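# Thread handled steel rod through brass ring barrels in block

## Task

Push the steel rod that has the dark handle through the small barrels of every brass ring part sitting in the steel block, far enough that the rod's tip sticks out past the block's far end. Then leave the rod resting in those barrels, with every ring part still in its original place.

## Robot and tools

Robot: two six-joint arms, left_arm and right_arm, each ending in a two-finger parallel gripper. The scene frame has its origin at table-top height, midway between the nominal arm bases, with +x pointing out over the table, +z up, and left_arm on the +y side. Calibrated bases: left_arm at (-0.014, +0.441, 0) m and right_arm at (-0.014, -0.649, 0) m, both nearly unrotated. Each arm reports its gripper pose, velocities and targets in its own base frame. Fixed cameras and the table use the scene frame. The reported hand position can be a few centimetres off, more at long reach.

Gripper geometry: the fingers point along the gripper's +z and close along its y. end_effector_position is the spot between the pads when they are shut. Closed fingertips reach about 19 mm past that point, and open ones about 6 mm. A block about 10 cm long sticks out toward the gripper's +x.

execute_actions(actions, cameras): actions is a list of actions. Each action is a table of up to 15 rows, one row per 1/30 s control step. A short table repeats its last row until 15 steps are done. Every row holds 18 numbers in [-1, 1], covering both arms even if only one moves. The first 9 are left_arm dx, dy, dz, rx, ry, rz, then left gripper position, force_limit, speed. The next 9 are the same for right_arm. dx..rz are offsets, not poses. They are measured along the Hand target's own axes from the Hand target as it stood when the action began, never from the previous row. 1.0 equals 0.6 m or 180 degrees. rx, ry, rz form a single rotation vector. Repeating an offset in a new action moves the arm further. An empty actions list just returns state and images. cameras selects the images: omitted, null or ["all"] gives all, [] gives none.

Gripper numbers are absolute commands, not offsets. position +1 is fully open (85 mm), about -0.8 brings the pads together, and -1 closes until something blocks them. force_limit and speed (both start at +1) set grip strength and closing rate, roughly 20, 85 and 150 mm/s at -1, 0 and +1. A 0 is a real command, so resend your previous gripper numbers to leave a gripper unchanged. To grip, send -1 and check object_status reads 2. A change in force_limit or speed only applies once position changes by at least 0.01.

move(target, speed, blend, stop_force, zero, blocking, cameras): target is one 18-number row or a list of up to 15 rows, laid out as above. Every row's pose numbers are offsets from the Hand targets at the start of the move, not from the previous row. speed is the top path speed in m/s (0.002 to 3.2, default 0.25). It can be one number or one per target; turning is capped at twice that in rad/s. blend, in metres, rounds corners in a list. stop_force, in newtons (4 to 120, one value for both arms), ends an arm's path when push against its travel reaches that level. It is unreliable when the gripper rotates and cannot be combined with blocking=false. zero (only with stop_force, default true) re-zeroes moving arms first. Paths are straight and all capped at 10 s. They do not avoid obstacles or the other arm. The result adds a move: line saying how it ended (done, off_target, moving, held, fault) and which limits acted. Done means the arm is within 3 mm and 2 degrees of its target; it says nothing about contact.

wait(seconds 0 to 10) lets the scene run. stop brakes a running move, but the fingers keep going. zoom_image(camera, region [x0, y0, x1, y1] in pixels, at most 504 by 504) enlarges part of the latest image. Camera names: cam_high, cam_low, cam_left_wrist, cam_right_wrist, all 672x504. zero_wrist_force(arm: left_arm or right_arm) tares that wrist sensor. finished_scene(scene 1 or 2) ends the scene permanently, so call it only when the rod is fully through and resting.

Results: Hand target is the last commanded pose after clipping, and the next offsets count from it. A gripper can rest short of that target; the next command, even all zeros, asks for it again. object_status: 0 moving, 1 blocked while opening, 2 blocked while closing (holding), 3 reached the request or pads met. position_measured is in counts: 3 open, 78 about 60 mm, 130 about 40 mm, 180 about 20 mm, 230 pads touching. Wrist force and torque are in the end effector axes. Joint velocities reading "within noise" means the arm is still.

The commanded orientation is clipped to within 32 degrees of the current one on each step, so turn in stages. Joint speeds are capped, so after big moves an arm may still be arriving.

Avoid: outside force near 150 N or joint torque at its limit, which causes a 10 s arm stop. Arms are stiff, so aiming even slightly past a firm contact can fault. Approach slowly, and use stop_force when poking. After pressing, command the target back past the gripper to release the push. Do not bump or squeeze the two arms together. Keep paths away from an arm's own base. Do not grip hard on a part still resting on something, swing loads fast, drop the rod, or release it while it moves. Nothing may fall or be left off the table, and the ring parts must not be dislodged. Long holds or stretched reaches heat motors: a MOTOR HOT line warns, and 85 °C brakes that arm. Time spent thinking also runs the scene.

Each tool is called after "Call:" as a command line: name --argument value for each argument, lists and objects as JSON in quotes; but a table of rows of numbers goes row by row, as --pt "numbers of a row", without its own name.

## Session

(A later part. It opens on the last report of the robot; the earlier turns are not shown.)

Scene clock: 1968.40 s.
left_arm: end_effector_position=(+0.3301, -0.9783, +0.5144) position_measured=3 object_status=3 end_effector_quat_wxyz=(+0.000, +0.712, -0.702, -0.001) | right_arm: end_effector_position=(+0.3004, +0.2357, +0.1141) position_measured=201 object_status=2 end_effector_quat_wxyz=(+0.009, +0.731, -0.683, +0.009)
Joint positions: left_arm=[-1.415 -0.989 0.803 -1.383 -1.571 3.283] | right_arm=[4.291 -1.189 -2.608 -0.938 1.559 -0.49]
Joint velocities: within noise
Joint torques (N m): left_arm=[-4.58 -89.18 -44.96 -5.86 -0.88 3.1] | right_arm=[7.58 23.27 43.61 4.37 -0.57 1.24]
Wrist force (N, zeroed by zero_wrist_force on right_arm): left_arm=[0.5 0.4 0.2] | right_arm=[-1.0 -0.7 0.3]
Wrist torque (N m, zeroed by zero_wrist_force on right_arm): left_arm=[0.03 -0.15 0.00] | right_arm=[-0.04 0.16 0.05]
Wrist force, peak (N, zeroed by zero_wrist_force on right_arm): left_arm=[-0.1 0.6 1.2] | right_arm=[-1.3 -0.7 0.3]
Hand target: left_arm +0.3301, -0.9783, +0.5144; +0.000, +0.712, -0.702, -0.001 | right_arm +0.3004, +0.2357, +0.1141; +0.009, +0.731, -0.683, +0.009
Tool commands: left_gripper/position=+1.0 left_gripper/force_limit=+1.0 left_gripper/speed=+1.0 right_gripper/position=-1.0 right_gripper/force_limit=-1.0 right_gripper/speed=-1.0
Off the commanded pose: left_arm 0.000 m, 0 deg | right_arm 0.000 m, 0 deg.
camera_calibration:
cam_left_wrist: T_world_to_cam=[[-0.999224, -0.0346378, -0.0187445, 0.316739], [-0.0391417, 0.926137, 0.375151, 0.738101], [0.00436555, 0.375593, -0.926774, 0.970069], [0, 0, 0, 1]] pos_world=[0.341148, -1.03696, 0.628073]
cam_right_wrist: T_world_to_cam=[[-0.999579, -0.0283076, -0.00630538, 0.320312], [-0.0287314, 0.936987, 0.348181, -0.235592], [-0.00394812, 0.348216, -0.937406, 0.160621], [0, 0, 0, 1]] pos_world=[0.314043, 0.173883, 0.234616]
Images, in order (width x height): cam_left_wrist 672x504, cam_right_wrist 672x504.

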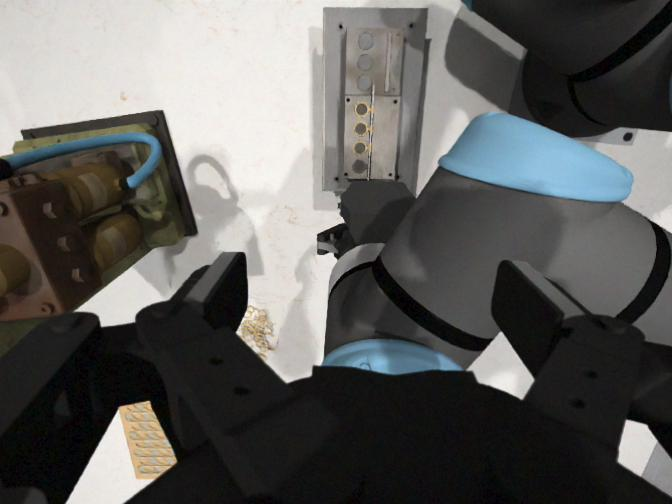

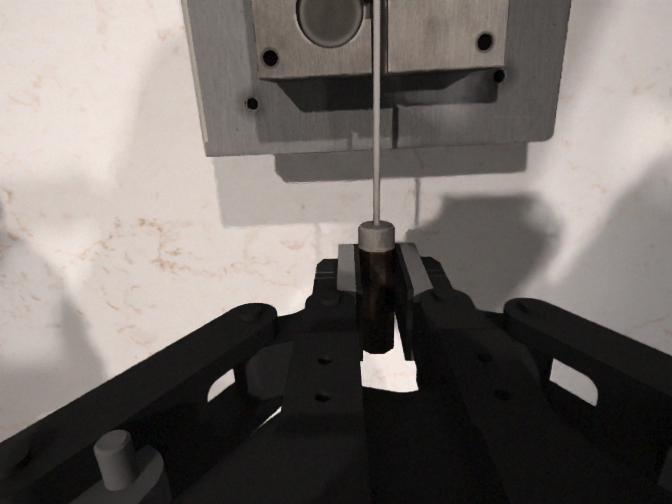

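Call:
move --target '[0,0,0,0,0,0,1,1,1, 0,0.001,0,0,0,-0.00128,-1,-1,-1]' --speed 0.005 --cameras '[]'

Call:
move --target '[0,0,0,0,0,0,1,1,1, 0,0.001,0,0,0,-0.00128,-1,-1,-1]' --speed 0.005 --cameras '["cam_right_wrist", "cam_left_wrist"]'

Call:
zoom_image --camera "cam_right_wrist" --region '[340, 0, 420, 110]'

Call:
zoom_image --camera "cam_left_wrist" --region '[357, 115, 381, 155]'

Call:
zoom_image --camera "cam_left_wrist" --region '[355, 145, 379, 185]'

Scene clock: 2002.47 s.
left_arm: end_effector_position=(+0.3301, -0.9783, +0.5144) position_measured=3 object_status=3 end_effector_quat_wxyz=(+0.000, +0.712, -0.702, -0.001) | right_arm: end_effector_position=(+0.2998, +0.2356, +0.1141) position_measured=201 object_status=2 end_effector_quat_wxyz=(+0.009, +0.732, -0.681, +0.009)
Joint positions: left_arm=[-1.415 -0.989 0.803 -1.383 -1.571 3.283] | right_arm=[4.292 -1.188 -2.609 -0.939 1.559 -0.492]
Joint velocities: within noise
Joint torques (N m): left_arm=[-5.68 -89.04 -44.28 -5.97 -1.05 3.13] | right_arm=[10.23 22.32 36.01 1.13 2.03 -2.34]
Wrist force (N, zeroed by zero_wrist_force on right_arm): left_arm=[0.1 0.4 0.6] | right_arm=[-0.8 -0.7 0.0]
Wrist torque (N m, zeroed by zero_wrist_force on right_arm): left_arm=[0.03 -0.08 0.00] | right_arm=[-0.02 0.18 0.04]
Wrist force, peak (N, zeroed by zero_wrist_force on right_arm): left_arm=[-0.1 0.3 1.3] | right_arm=[-1.4 -0.9 0.3]
Hand target: left_arm +0.3301, -0.9783, +0.5144; +0.000, +0.712, -0.702, -0.001 | right_arm +0.2998, +0.2356, +0.1141; +0.009, +0.732, -0.681, +0.009
Off the commanded pose: left_arm 0.000 m, 0 deg | right_arm 0.000 m, 0 deg.
move: done
No camera images: "cameras" was empty.

Scene clock: 2003.17 s.
left_arm: end_effector_position=(+0.3301, -0.9783, +0.5144) position_measured=3 object_status=3 end_effector_quat_wxyz=(+0.000, +0.712, -0.702, -0.001) | right_arm: end_effector_position=(+0.2992, +0.2356, +0.1141) position_measured=201 object_status=2 end_effector_quat_wxyz=(+0.009, +0.733, -0.680, +0.009)
Joint positions: left_arm=[-1.415 -0.989 0.803 -1.383 -1.571 3.283] | right_arm=[4.294 -1.186 -2.61 -0.939 1.559 -0.495]
Joint velocities: within noise
Joint torques (N m): left_arm=[-6.51 -88.8 -44.15 -6.03 -1.12 3.03] | right_arm=[10.06 23.65 35.93 1.3 2.83 -2.65]
Wrist force (N, zeroed by zero_wrist_force on right_arm): left_arm=[0.7 0.0 1.1] | right_arm=[-1.0 -0.8 0.1]
Wrist torque (N m, zeroed by zero_wrist_force on right_arm): left_arm=[-0.04 -0.18 0.00] | right_arm=[-0.03 0.21 0.04]
Wrist force, peak (N, zeroed by zero_wrist_force on right_arm): left_arm=[0.7 0.0 1.1] | right_arm=[-0.9 -1.1 0.1]
Hand target: left_arm +0.3301, -0.9783, +0.5144; +0.000, +0.712, -0.702, -0.001 | right_arm +0.2992, +0.2356, +0.1141; +0.009, +0.733, -0.680, +0.009
Off the commanded pose: left_arm 0.000 m, 0 deg | right_arm 0.000 m, 0 deg.
move: done
camera_calibration:
cam_left_wrist: T_world_to_cam=[[-0.999224, -0.0346378, -0.0187445, 0.316739], [-0.0391417, 0.926137, 0.375151, 0.738101], [0.00436555, 0.375593, -0.926774, 0.970069], [0, 0, 0, 1]] pos_world=[0.341148, -1.03696, 0.628073]
cam_right_wrist: T_world_to_cam=[[-0.999323, -0.0362893, -0.00608773, 0.320907], [-0.0361371, 0.936713, 0.348228, -0.233261], [-0.0069345, 0.348212, -0.93739, 0.161548], [0, 0, 0, 1]] pos_world=[0.313381, 0.173891, 0.234615]
Images, in order (width x height): cam_left_wrist 672x504, cam_right_wrist 672x504.

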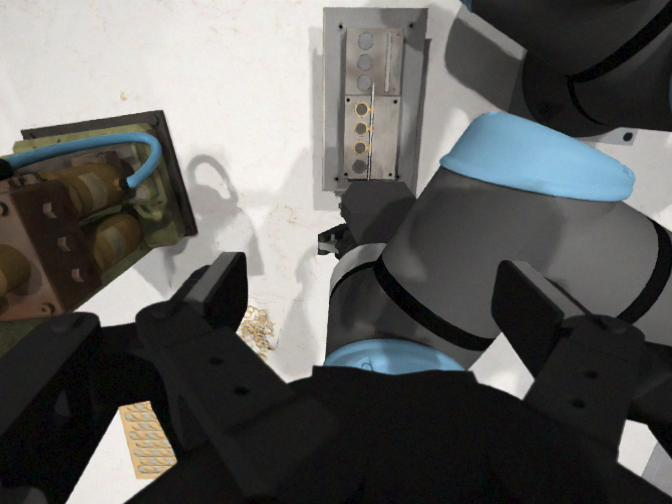

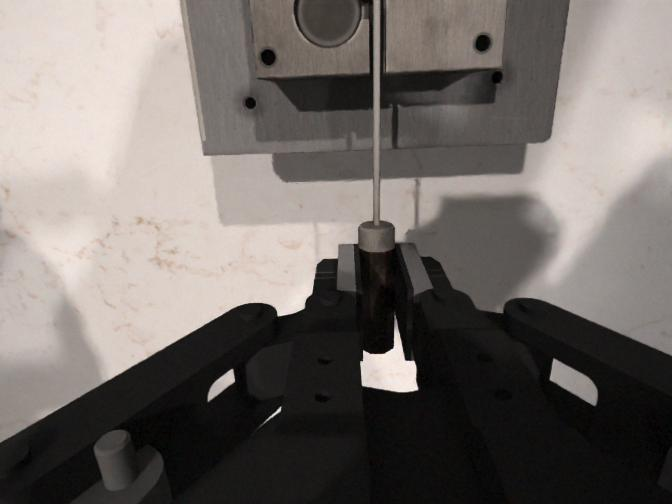

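Scaled by 4.582.

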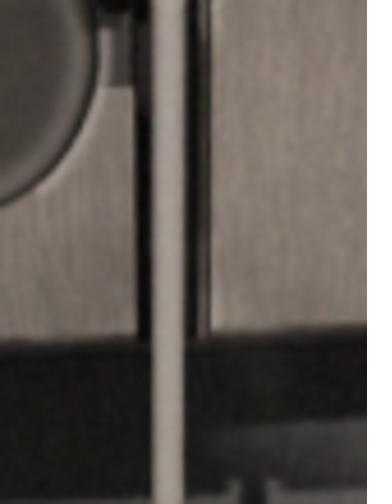

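Scaled by 12.600.

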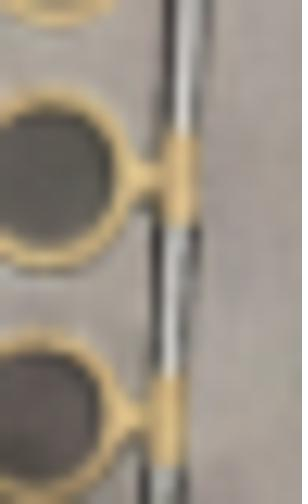

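Scaled by 12.600.

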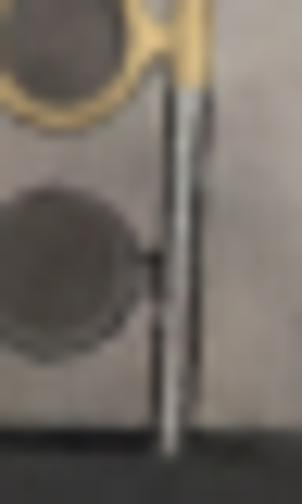

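Call:
move --target '[0,0,0,0,0,0,1,1,1, 0.01667,0,0.0003,0,0,0,-1,-1,-1]' --speed 0.008 --stop_force 4 --zero false --cameras '["cam_left_wrist", "cam_right_wrist"]'

Call:
zoom_image --camera "cam_left_wrist" --region '[340, 60, 400, 180]'

Call:
zoom_image --camera "cam_right_wrist" --region '[330, 0, 430, 140]'

Scene clock: 2016.57 s.
left_arm: end_effector_position=(+0.3301, -0.9783, +0.5144) position_measured=3 object_status=3 end_effector_quat_wxyz=(+0.000, +0.712, -0.702, -0.001) | right_arm: end_effector_position=(+0.2999, +0.2256, +0.1142) position_measured=201 object_status=2 end_effector_quat_wxyz=(+0.009, +0.733, -0.680, +0.009)
Joint positions: left_arm=[-1.415 -0.989 0.803 -1.383 -1.571 3.283] | right_arm=[4.279 -1.17 -2.618 -0.948 1.559 -0.509]
Joint velocities: within noise
Joint torques (N m): left_arm=[-5.78 -89.41 -43.36 -5.95 -1.08 3.24] | right_arm=[-7.6 22.38 37.12 1.27 -1.97 -2.26]
Wrist force (N, zeroed by zero_wrist_force on right_arm): left_arm=[0.2 0.4 0.8] | right_arm=[-0.9 -1.0 0.2]
Wrist torque (N m, zeroed by zero_wrist_force on right_arm): left_arm=[0.03 -0.11 0.00] | right_arm=[-0.08 0.17 0.05]
Wrist force, peak (N, zeroed by zero_wrist_force on right_arm): left_arm=[0.6 0.2 1.4] | right_arm=[-0.9 -1.2 0.5]
Hand target: left_arm +0.3301, -0.9783, +0.5144; +0.000, +0.712, -0.702, -0.001 | right_arm +0.2999, +0.2256, +0.1142; +0.009, +0.733, -0.680, +0.009
Off the commanded pose: left_arm 0.000 m, 0 deg | right_arm 0.000 m, 0 deg.
move: done
camera_calibration:
cam_left_wrist: T_world_to_cam=[[-0.999224, -0.0346378, -0.0187445, 0.316739], [-0.0391417, 0.926137, 0.375151, 0.738101], [0.00436555, 0.375593, -0.926774, 0.970069], [0, 0, 0, 1]] pos_world=[0.341148, -1.03696, 0.628073]
cam_right_wrist: T_world_to_cam=[[-0.999319, -0.0363869, -0.00612417, 0.321368], [-0.0362413, 0.93671, 0.348226, -0.223866], [-0.0069343, 0.348211, -0.937391, 0.16513], [0, 0, 0, 1]] pos_world=[0.314181, 0.163891, 0.234715]
Images, in order (width x height): cam_left_wrist 672x504, cam_right_wrist 672x504.

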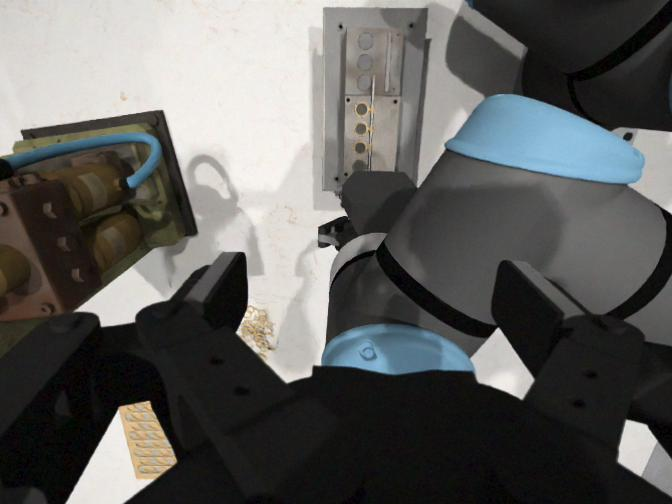

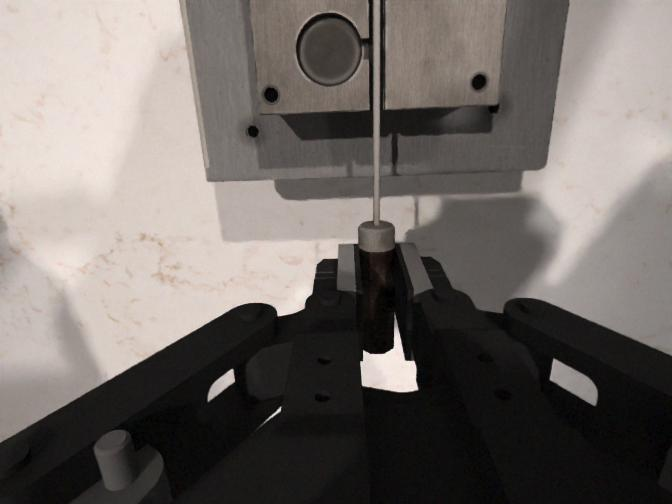

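Scaled by 4.200.

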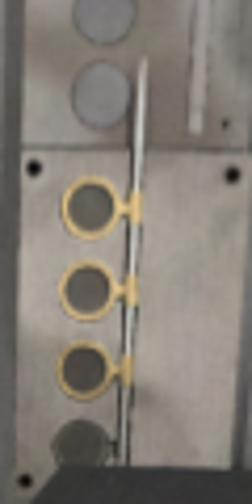

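Scaled by 3.600.

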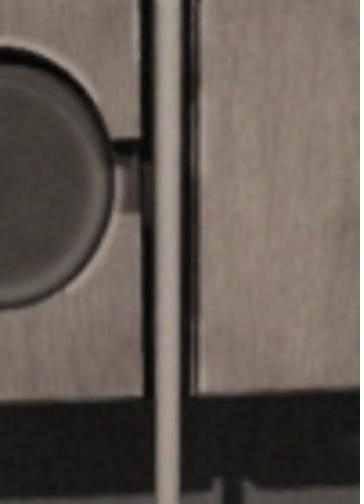

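Call:
move --target '[0,0,0,0,0,0,1,1,1, 0.01667,0,0.0003,0,0,0,-1,-1,-1]' --speed 0.008 --stop_force 4 --zero false --cameras '["cam_left_wrist", "cam_right_wrist"]'

Call:
zoom_image --camera "cam_right_wrist" --region '[330, 0, 430, 170]'

Call:
zoom_image --camera "cam_left_wrist" --region '[340, 40, 400, 170]'

Scene clock: 2028.10 s.
left_arm: end_effector_position=(+0.3301, -0.9783, +0.5144) position_measured=3 object_status=3 end_effector_quat_wxyz=(+0.000, +0.712, -0.702, -0.001) | right_arm: end_effector_position=(+0.3007, +0.2156, +0.1143) position_measured=201 object_status=2 end_effector_quat_wxyz=(+0.009, +0.733, -0.680, +0.009)
Joint positions: left_arm=[-1.415 -0.989 0.803 -1.383 -1.571 3.283] | right_arm=[4.265 -1.154 -2.625 -0.956 1.558 -0.524]
Joint velocities: within noise
Joint torques (N m): left_arm=[-5.26 -90.19 -42.39 -6 -1.01 2.98] | right_arm=[-8.06 20.71 37.72 1.49 -2.03 -2.25]
Wrist force (N, zeroed by zero_wrist_force on right_arm): left_arm=[0.3 0.1 0.7] | right_arm=[-0.8 -1.1 0.5]
Wrist torque (N m, zeroed by zero_wrist_force on right_arm): left_arm=[-0.01 -0.12 0.00] | right_arm=[-0.10 0.11 0.03]
Wrist force, peak (N, zeroed by zero_wrist_force on right_arm): left_arm=[0.8 0.7 0.8] | right_arm=[-0.9 -1.4 0.8]
Hand target: left_arm +0.3301, -0.9783, +0.5144; +0.000, +0.712, -0.702, -0.001 | right_arm +0.3007, +0.2156, +0.1143; +0.009, +0.733, -0.680, +0.009
Off the commanded pose: left_arm 0.000 m, 0 deg | right_arm 0.000 m, 0 deg.
move: done
camera_calibration:
cam_left_wrist: T_world_to_cam=[[-0.999224, -0.0346378, -0.0187445, 0.316739], [-0.0391417, 0.926137, 0.375151, 0.738101], [0.00436555, 0.375593, -0.926774, 0.970069], [0, 0, 0, 1]] pos_world=[0.341148, -1.03696, 0.628073]
cam_right_wrist: T_world_to_cam=[[-0.999319, -0.0363869, -0.00612417, 0.321704], [-0.0362413, 0.93671, 0.348226, -0.214474], [-0.0069343, 0.348211, -0.937391, 0.168617], [0, 0, 0, 1]] pos_world=[0.314881, 0.153891, 0.234715]
Images, in order (width x height): cam_left_wrist 672x504, cam_right_wrist 672x504.

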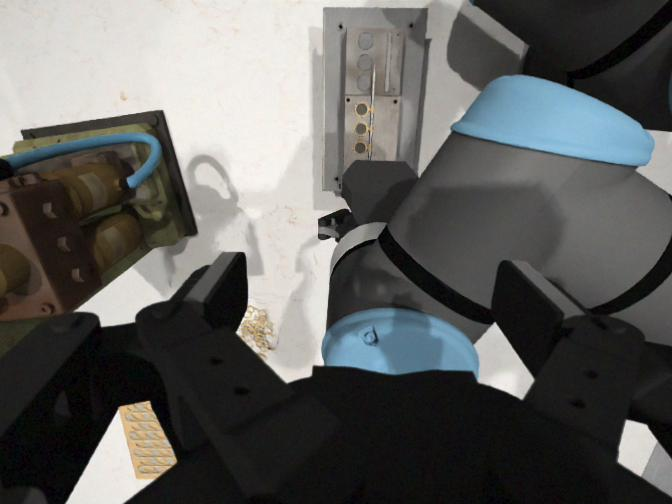

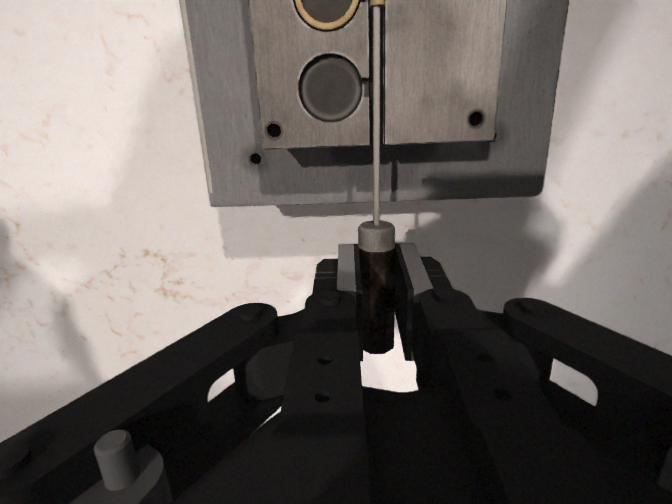

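Scaled by 2.965.

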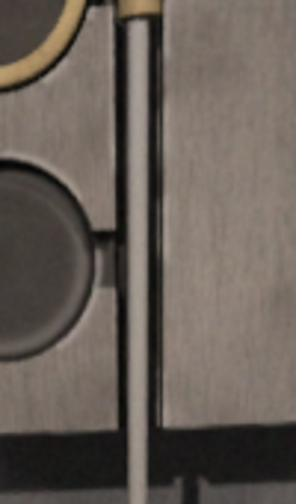

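Scaled by 3.877.

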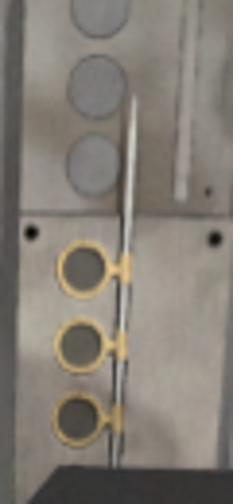

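Call:
move --target '[0,0,0,0,0,0,1,1,1, 0.02167,0,0.0004,0,0,0,-1,-1,-1]' --speed 0.008 --stop_force 4 --zero false --cameras '["cam_left_wrist", "cam_right_wrist"]'

Call:
zoom_image --camera "cam_right_wrist" --region '[330, 0, 430, 200]'

Call:
zoom_image --camera "cam_left_wrist" --region '[340, 30, 400, 160]'

Scene clock: 2038.10 s.
left_arm: end_effector_position=(+0.3301, -0.9783, +0.5144) position_measured=3 object_status=3 end_effector_quat_wxyz=(+0.000, +0.712, -0.702, -0.001) | right_arm: end_effector_position=(+0.3017, +0.2026, +0.1144) position_measured=201 object_status=2 end_effector_quat_wxyz=(+0.009, +0.733, -0.680, +0.009)
Joint positions: left_arm=[-1.415 -0.989 0.803 -1.383 -1.571 3.283] | right_arm=[4.244 -1.133 -2.634 -0.968 1.558 -0.544]
Joint velocities: within noise
Joint torques (N m): left_arm=[-5.2 -90.12 -41.55 -5.99 -0.99 2.8] | right_arm=[-6.63 20.1 37.64 1.64 -2.1 -2.25]
Wrist force (N, zeroed by zero_wrist_force on right_arm): left_arm=[-0.2 0.3 0.6] | right_arm=[-0.8 -0.9 0.7]
Wrist torque (N m, zeroed by zero_wrist_force on right_arm): left_arm=[0.02 -0.03 0.00] | right_arm=[-0.11 0.10 0.01]
Wrist force, peak (N, zeroed by zero_wrist_force on right_arm): left_arm=[0.1 0.9 1.0] | right_arm=[-0.8 -1.2 1.0]
Hand target: left_arm +0.3301, -0.9783, +0.5144; +0.000, +0.712, -0.702, -0.001 | right_arm +0.3017, +0.2027, +0.1144; +0.009, +0.733, -0.680, +0.009
Off the commanded pose: left_arm 0.000 m, 0 deg | right_arm 0.000 m, 0 deg.
move: done
camera_calibration:
cam_left_wrist: T_world_to_cam=[[-0.999224, -0.0346378, -0.0187445, 0.316739], [-0.0391417, 0.926137, 0.375151, 0.738101], [0.00436555, 0.375593, -0.926774, 0.970069], [0, 0, 0, 1]] pos_world=[0.341148, -1.03696, 0.628073]
cam_right_wrist: T_world_to_cam=[[-0.999319, -0.0363869, -0.00612417, 0.322234], [-0.0362413, 0.93671, 0.348226, -0.202389], [-0.0069343, 0.348211, -0.937391, 0.173209], [0, 0, 0, 1]] pos_world=[0.315881, 0.140991, 0.234815]
Images, in order (width x height): cam_left_wrist 672x504, cam_right_wrist 672x504.

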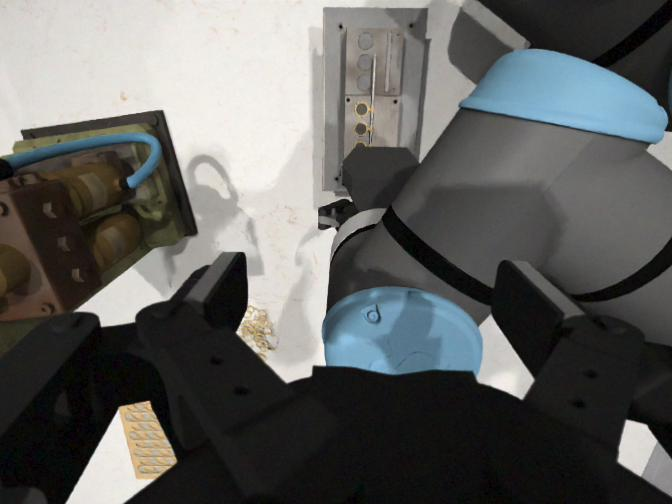

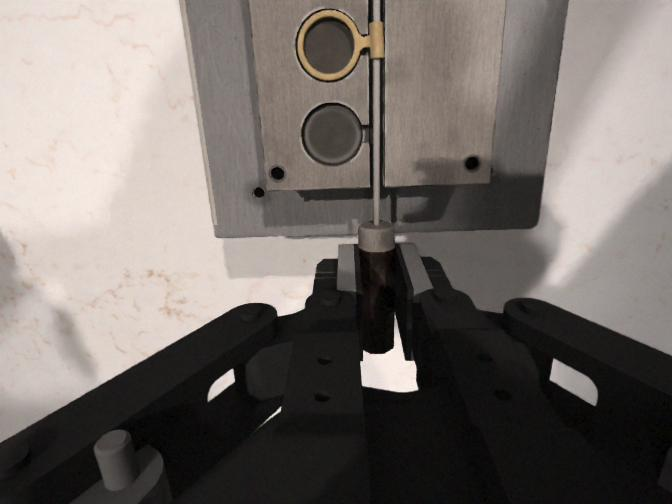

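Scaled by 2.520.

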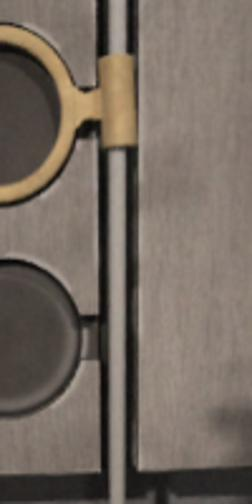

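Scaled by 3.877.

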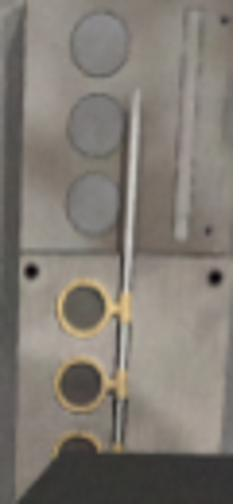

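Call:
move --target '[0,0,0,0,0,0,1,1,1, 0.00833,0,0.0002,0,0,0,-1,-1,-1]' --speed 0.006 --stop_force 4 --zero false --cameras '["cam_right_wrist"]'

Call:
zoom_image --camera "cam_right_wrist" --region '[310, 130, 440, 270]'

Scene clock: 2069.37 s.
left_arm: end_effector_position=(+0.3301, -0.9783, +0.5144) position_measured=3 object_status=3 end_effector_quat_wxyz=(+0.000, +0.712, -0.702, -0.001) | right_arm: end_effector_position=(+0.3021, +0.1977, +0.1144) position_measured=201 object_status=2 end_effector_quat_wxyz=(+0.009, +0.733, -0.680, +0.009)
Joint positions: left_arm=[-1.415 -0.989 0.803 -1.383 -1.571 3.283] | right_arm=[4.236 -1.125 -2.638 -0.972 1.558 -0.552]
Joint velocities: within noise
Joint torques (N m): left_arm=[-5.76 -91.61 -40.85 -5.91 -1.01 2.91] | right_arm=[-7.64 20.51 37.78 1.68 -2.01 -2.26]
Wrist force (N, zeroed by zero_wrist_force on right_arm): left_arm=[0.5 0.5 0.9] | right_arm=[-0.7 -1.2 0.6]
Wrist torque (N m, zeroed by zero_wrist_force on right_arm): left_arm=[0.05 -0.15 0.01] | right_arm=[-0.15 0.08 0.00]
Wrist force, peak (N, zeroed by zero_wrist_force on right_arm): left_arm=[0.0 0.8 1.2] | right_arm=[-0.7 -1.1 1.2]
Hand target: left_arm +0.3301, -0.9783, +0.5144; +0.000, +0.712, -0.702, -0.001 | right_arm +0.3021, +0.1977, +0.1144; +0.009, +0.733, -0.680, +0.009
Off the commanded pose: left_arm 0.000 m, 0 deg | right_arm 0.000 m, 0 deg.
move: done
camera_calibration:
cam_right_wrist: T_world_to_cam=[[-0.999319, -0.0363869, -0.00612417, 0.322453], [-0.0362413, 0.93671, 0.348226, -0.197725], [-0.0069343, 0.348211, -0.937391, 0.175047], [0, 0, 0, 1]] pos_world=[0.316281, 0.135991, 0.234915]
Images, in order (width x height): cam_right_wrist 672x504.

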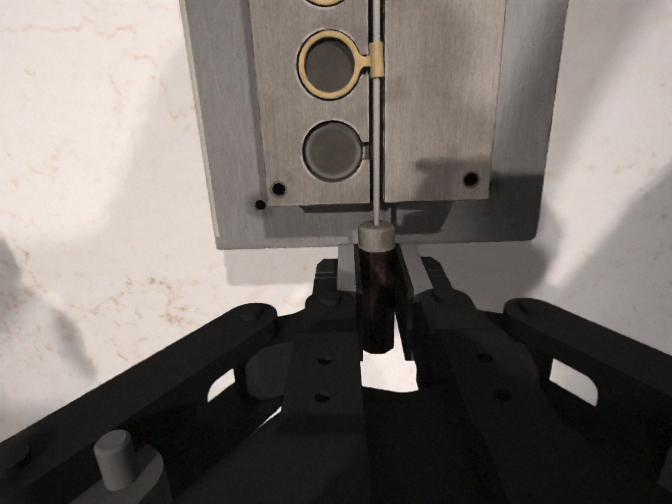

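Scaled by 3.600.

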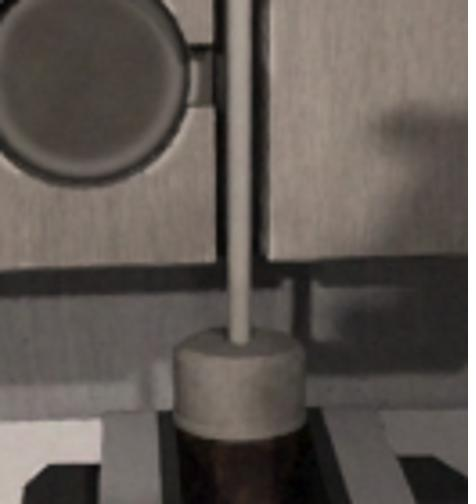

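Call:
move --target '[0,0,0,0,0,0,1,1,1, 0.0065,0,0.0002,0,0,0,-1,-1,-1]' --speed 0.005 --stop_force 4 --zero false --cameras '["cam_right_wrist", "cam_left_wrist"]'

Call:
zoom_image --camera "cam_right_wrist" --region '[310, 130, 440, 270]'

Call:
zoom_image --camera "cam_left_wrist" --region '[340, 30, 400, 160]'

Scene clock: 2079.60 s.
left_arm: end_effector_position=(+0.3301, -0.9783, +0.5144) position_measured=3 object_status=3 end_effector_quat_wxyz=(+0.000, +0.712, -0.702, -0.001) | right_arm: end_effector_position=(+0.3024, +0.1938, +0.1144) position_measured=201 object_status=2 end_effector_quat_wxyz=(+0.009, +0.733, -0.680, +0.009)
Joint positions: left_arm=[-1.415 -0.989 0.803 -1.383 -1.571 3.283] | right_arm=[4.23 -1.119 -2.64 -0.975 1.557 -0.558]
Joint velocities: within noise
Joint torques (N m): left_arm=[-5.73 -91.46 -39.62 -6.16 -0.97 2.79] | right_arm=[-7.76 20.08 37.52 1.5 -2.18 -2.16]
Wrist force (N, zeroed by zero_wrist_force on right_arm): left_arm=[0.4 0.7 0.7] | right_arm=[-0.5 -0.9 0.6]
Wrist torque (N m, zeroed by zero_wrist_force on right_arm): left_arm=[0.09 -0.14 -0.01] | right_arm=[-0.11 0.04 0.00]
Wrist force, peak (N, zeroed by zero_wrist_force on right_arm): left_arm=[0.1 0.9 1.1] | right_arm=[-0.8 -1.1 1.0]
Hand target: left_arm +0.3301, -0.9783, +0.5144; +0.000, +0.712, -0.702, -0.001 | right_arm +0.3024, +0.1938, +0.1144; +0.009, +0.733, -0.680, +0.009
Off the commanded pose: left_arm 0.000 m, 0 deg | right_arm 0.000 m, 0 deg.
move: done
camera_calibration:
cam_left_wrist: T_world_to_cam=[[-0.999224, -0.0346378, -0.0187445, 0.316739], [-0.0391417, 0.926137, 0.375151, 0.738101], [0.00436555, 0.375593, -0.926774, 0.970069], [0, 0, 0, 1]] pos_world=[0.341148, -1.03696, 0.628073]
cam_right_wrist: T_world_to_cam=[[-0.999319, -0.0363869, -0.00612417, 0.32261], [-0.0362413, 0.93671, 0.348226, -0.194026], [-0.0069343, 0.348211, -0.937391, 0.176313], [0, 0, 0, 1]] pos_world=[0.316581, 0.132091, 0.234815]
Images, in order (width x height): cam_left_wrist 672x504, cam_right_wrist 672x504.

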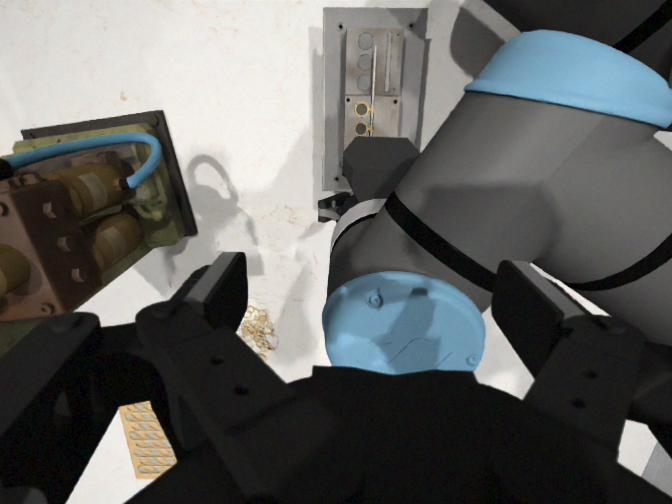

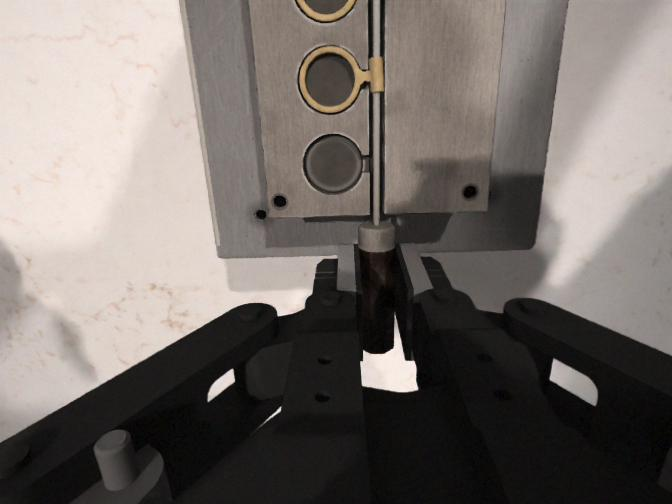

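Scaled by 3.600.

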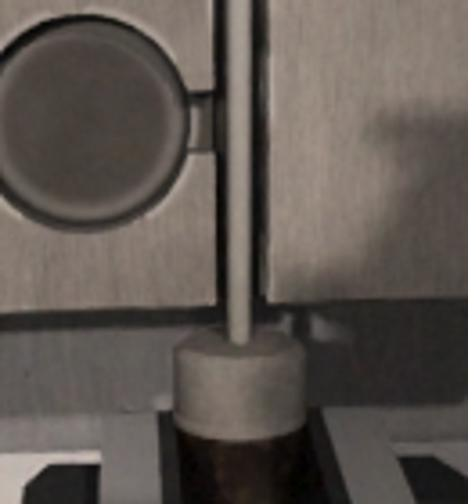

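Scaled by 3.877.

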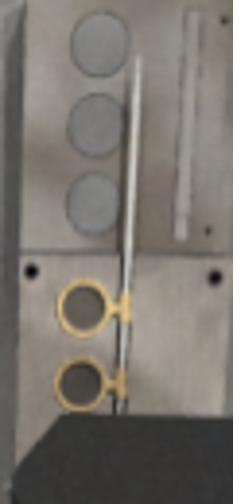

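Call:
execute_actions --actions '[[[0,0,0,0,0,0,1,1,1, 0,0,0,0,0,0,-0.48,-1,-1]]]' --cameras '["cam_right_wrist", "cam_left_wrist"]'

Call:
zoom_image --camera "cam_right_wrist" --region '[310, 130, 440, 270]'

Call:
zoom_image --camera "cam_left_wrist" --region '[340, 30, 400, 160]'

Scene clock: 2105.53 s.
left_arm: end_effector_position=(+0.3301, -0.9783, +0.5144) position_measured=3 object_status=3 end_effector_quat_wxyz=(+0.000, +0.712, -0.702, -0.001) | right_arm: end_effector_position=(+0.3024, +0.1938, +0.1144) position_measured=190 object_status=3 end_effector_quat_wxyz=(+0.009, +0.733, -0.680, +0.009)
Joint positions: left_arm=[-1.415 -0.989 0.803 -1.383 -1.571 3.283] | right_arm=[4.23 -1.119 -2.64 -0.975 1.557 -0.558]
Joint velocities: within noise
Joint torques (N m): left_arm=[-4.67 -91.61 -38.98 -5.95 -1.01 2.83] | right_arm=[-5.04 19.06 43.56 4.75 -1.26 -1.82]
Wrist force (N, zeroed by zero_wrist_force on right_arm): left_arm=[0.4 0.3 0.6] | right_arm=[-0.6 -0.9 0.7]
Wrist torque (N m, zeroed by zero_wrist_force on right_arm): left_arm=[0.02 -0.13 0.00] | right_arm=[-0.12 0.08 0.01]
Wrist force, peak (N, zeroed by zero_wrist_force on right_arm): left_arm=[0.8 0.7 1.0] | right_arm=[-0.9 -1.3 0.7]
Hand target: left_arm +0.3301, -0.9783, +0.5144; +0.000, +0.712, -0.702, -0.001 | right_arm +0.3024, +0.1938, +0.1144; +0.009, +0.733, -0.680, +0.009
Off the commanded pose: left_arm 0.000 m, 0 deg | right_arm 0.000 m, 0 deg.
camera_calibration:
cam_left_wrist: T_world_to_cam=[[-0.999224, -0.0346378, -0.0187445, 0.316739], [-0.0391417, 0.926137, 0.375151, 0.738101], [0.00436555, 0.375593, -0.926774, 0.970069], [0, 0, 0, 1]] pos_world=[0.341148, -1.03696, 0.628073]
cam_right_wrist: T_world_to_cam=[[-0.999319, -0.0363869, -0.00612417, 0.32261], [-0.0362413, 0.93671, 0.348226, -0.194026], [-0.0069343, 0.348211, -0.937391, 0.176313], [0, 0, 0, 1]] pos_world=[0.316581, 0.132091, 0.234815]
Images, in order (width x height): cam_left_wrist 672x504, cam_right_wrist 672x504.

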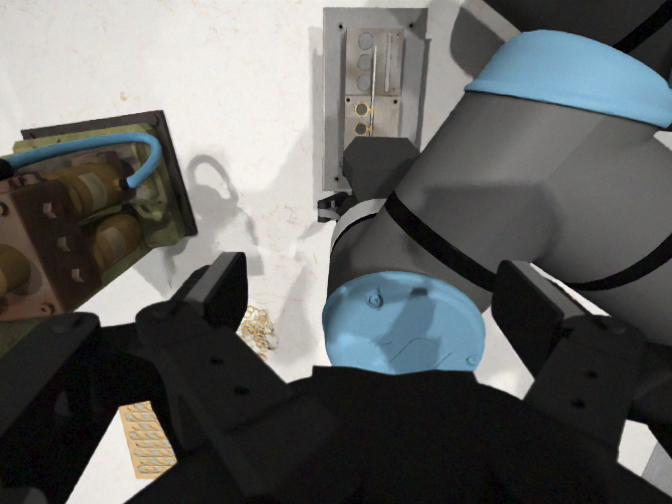

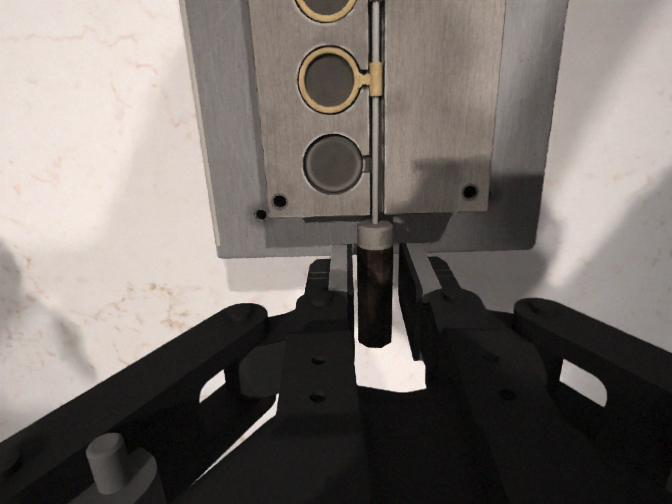

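Scaled by 3.600.

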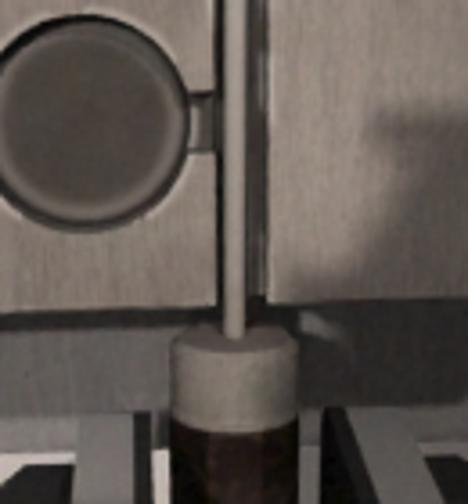

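Scaled by 3.877.

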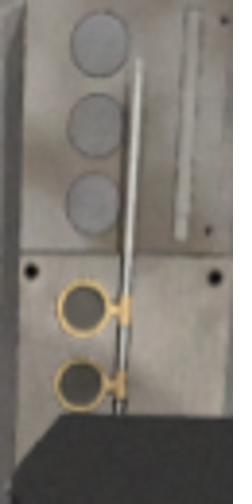

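Call:
execute_actions --actions '[[[0,0,0,0,0,0,1,1,1, 0,0,0,0,0,0,-0.22,-1,-1]]]' --cameras '["cam_right_wrist"]'

Call:
zoom_image --camera "cam_right_wrist" --region '[290, 0, 460, 360]'

Scene clock: 2122.17 s.
left_arm: end_effector_position=(+0.3301, -0.9783, +0.5144) position_measured=3 object_status=3 end_effector_quat_wxyz=(+0.000, +0.712, -0.702, -0.001) | right_arm: end_effector_position=(+0.3024, +0.1938, +0.1144) position_measured=157 object_status=0 end_effector_quat_wxyz=(+0.009, +0.733, -0.680, +0.009)
Joint positions: left_arm=[-1.415 -0.989 0.803 -1.383 -1.571 3.283] | right_arm=[4.23 -1.119 -2.64 -0.975 1.557 -0.558]
Joint velocities: within noise
Joint torques (N m): left_arm=[-5.24 -92.69 -38.07 -6.11 -0.94 2.67] | right_arm=[-2.9 16.72 49.18 7.34 -0.54 -1.68]
Wrist force (N, zeroed by zero_wrist_force on right_arm): left_arm=[0.4 -0.2 0.8] | right_arm=[-0.5 -0.8 0.3]
Wrist torque (N m, zeroed by zero_wrist_force on right_arm): left_arm=[-0.05 -0.14 0.00] | right_arm=[-0.11 0.08 0.01]
Wrist force, peak (N, zeroed by zero_wrist_force on right_arm): left_arm=[0.8 -0.1 1.2] | right_arm=[-0.6 -1.1 0.8]
Hand target: left_arm +0.3301, -0.9783, +0.5144; +0.000, +0.712, -0.702, -0.001 | right_arm +0.3024, +0.1938, +0.1144; +0.009, +0.733, -0.680, +0.009
Off the commanded pose: left_arm 0.000 m, 0 deg | right_arm 0.000 m, 0 deg.
camera_calibration:
cam_right_wrist: T_world_to_cam=[[-0.999319, -0.0363869, -0.00612417, 0.32261], [-0.0362413, 0.93671, 0.348226, -0.194026], [-0.0069343, 0.348211, -0.937391, 0.176313], [0, 0, 0, 1]] pos_world=[0.316581, 0.132091, 0.234815]
Images, in order (width x height): cam_right_wrist 672x504.

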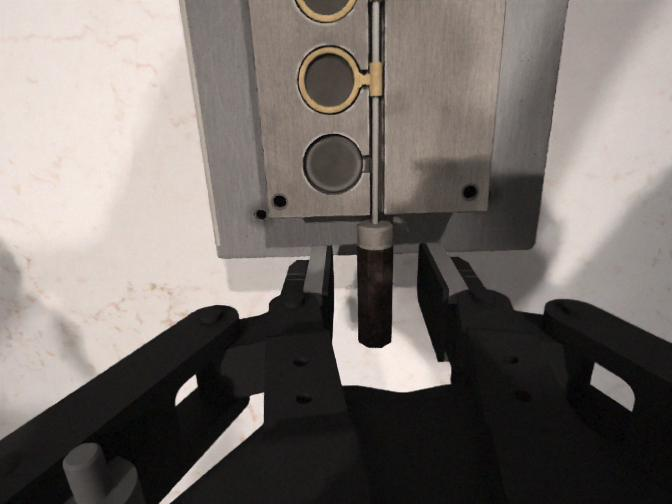

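Scaled by 1.400.

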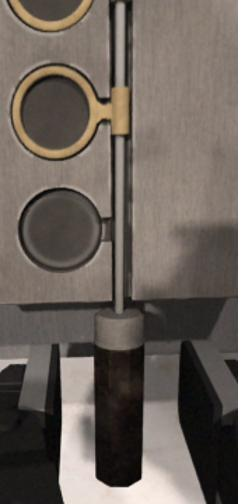

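Call:
move --target '[0,0,-0.25,0,0,0,1,1,1, 0,0,-0.1,0,0,0,-0.22,-1,-1]' --speed 0.12 --cameras '["cam_right_wrist", "cam_left_wrist"]'

Call:
zoom_image --camera "cam_right_wrist" --region '[240, 0, 520, 300]'

Call:
zoom_image --camera "cam_left_wrist" --region '[320, 20, 440, 200]'

Scene clock: 2131.30 s.
left_arm: end_effector_position=(+0.3301, -0.9784, +0.6643) position_measured=3 object_status=3 end_effector_quat_wxyz=(+0.000, +0.712, -0.702, +0.000) | right_arm: end_effector_position=(+0.3023, +0.1953, +0.1744) position_measured=157 object_status=3 end_effector_quat_wxyz=(+0.009, +0.733, -0.680, +0.009)
Joint positions: left_arm=[-1.415 -0.774 0.138 -0.935 -1.571 3.283] | right_arm=[4.232 -1.026 -2.556 -1.152 1.558 -0.556]
Joint velocities: within noise
Joint torques (N m): left_arm=[10.06 -89.19 -50.71 -2.6 -2.18 3.68] | right_arm=[11.64 16.75 54.22 1.2 -1.56 2.25]
Wrist force (N, zeroed by zero_wrist_force on right_arm): left_arm=[1.2 0.2 1.2] | right_arm=[-0.1 -0.7 0.5]
Wrist torque (N m, zeroed by zero_wrist_force on right_arm): left_arm=[-0.02 -0.23 0.00] | right_arm=[-0.12 0.01 0.06]
Wrist force, peak (N, zeroed by zero_wrist_force on right_arm): left_arm=[0.6 0.2 2.5] | right_arm=[-0.4 -0.6 1.4]
Hand target: left_arm +0.3301, -0.9785, +0.6644; +0.000, +0.712, -0.702, -0.001 | right_arm +0.3023, +0.1953, +0.1744; +0.009, +0.733, -0.680, +0.009
Off the commanded pose: left_arm 0.000 m, 0 deg | right_arm 0.000 m, 0 deg.
move: done
camera_calibration:
cam_left_wrist: T_world_to_cam=[[-0.999219, -0.034665, -0.0189436, 0.319674], [-0.0392388, 0.926373, 0.374557, 0.682607], [0.00456482, 0.375008, -0.92701, 1.1085], [0, 0, 0, 1]] pos_world=[0.341149, -1.03696, 0.777973]
cam_right_wrist: T_world_to_cam=[[-0.999319, -0.0363849, -0.0061234, 0.322935], [-0.0362391, 0.93671, 0.348226, -0.216423], [-0.00693431, 0.348211, -0.937391, 0.231999], [0, 0, 0, 1]] pos_world=[0.316481, 0.133691, 0.294815]
Images, in order (width x height): cam_left_wrist 672x504, cam_right_wrist 672x504.

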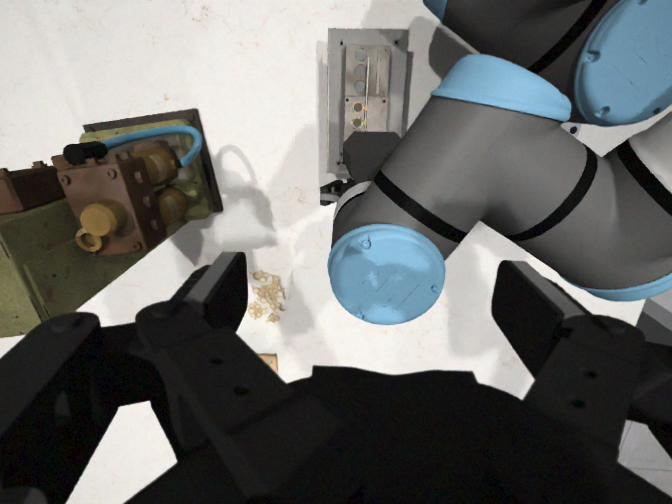

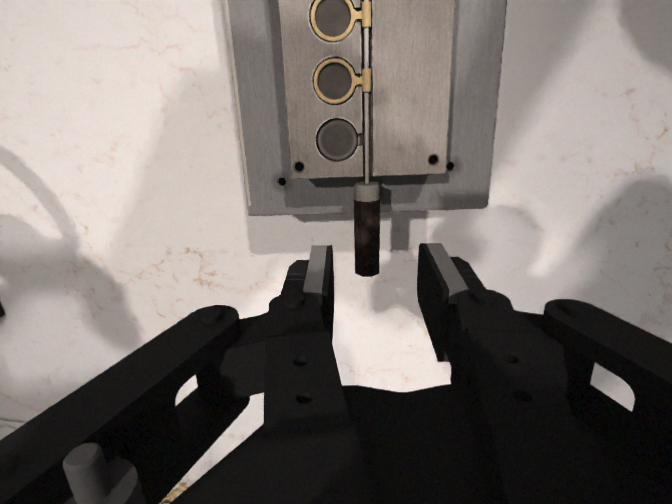

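Scaled by 1.680.

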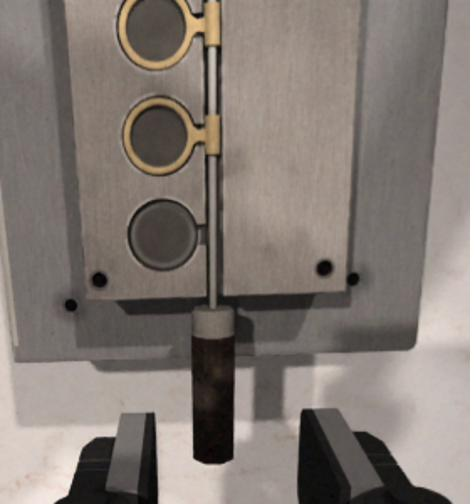

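Scaled by 2.800.

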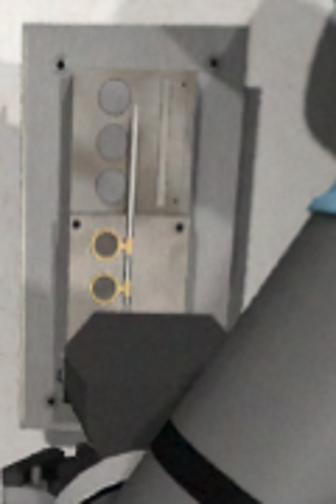

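Call:
finished_scene --scene 1

The scene is finished: the task was done.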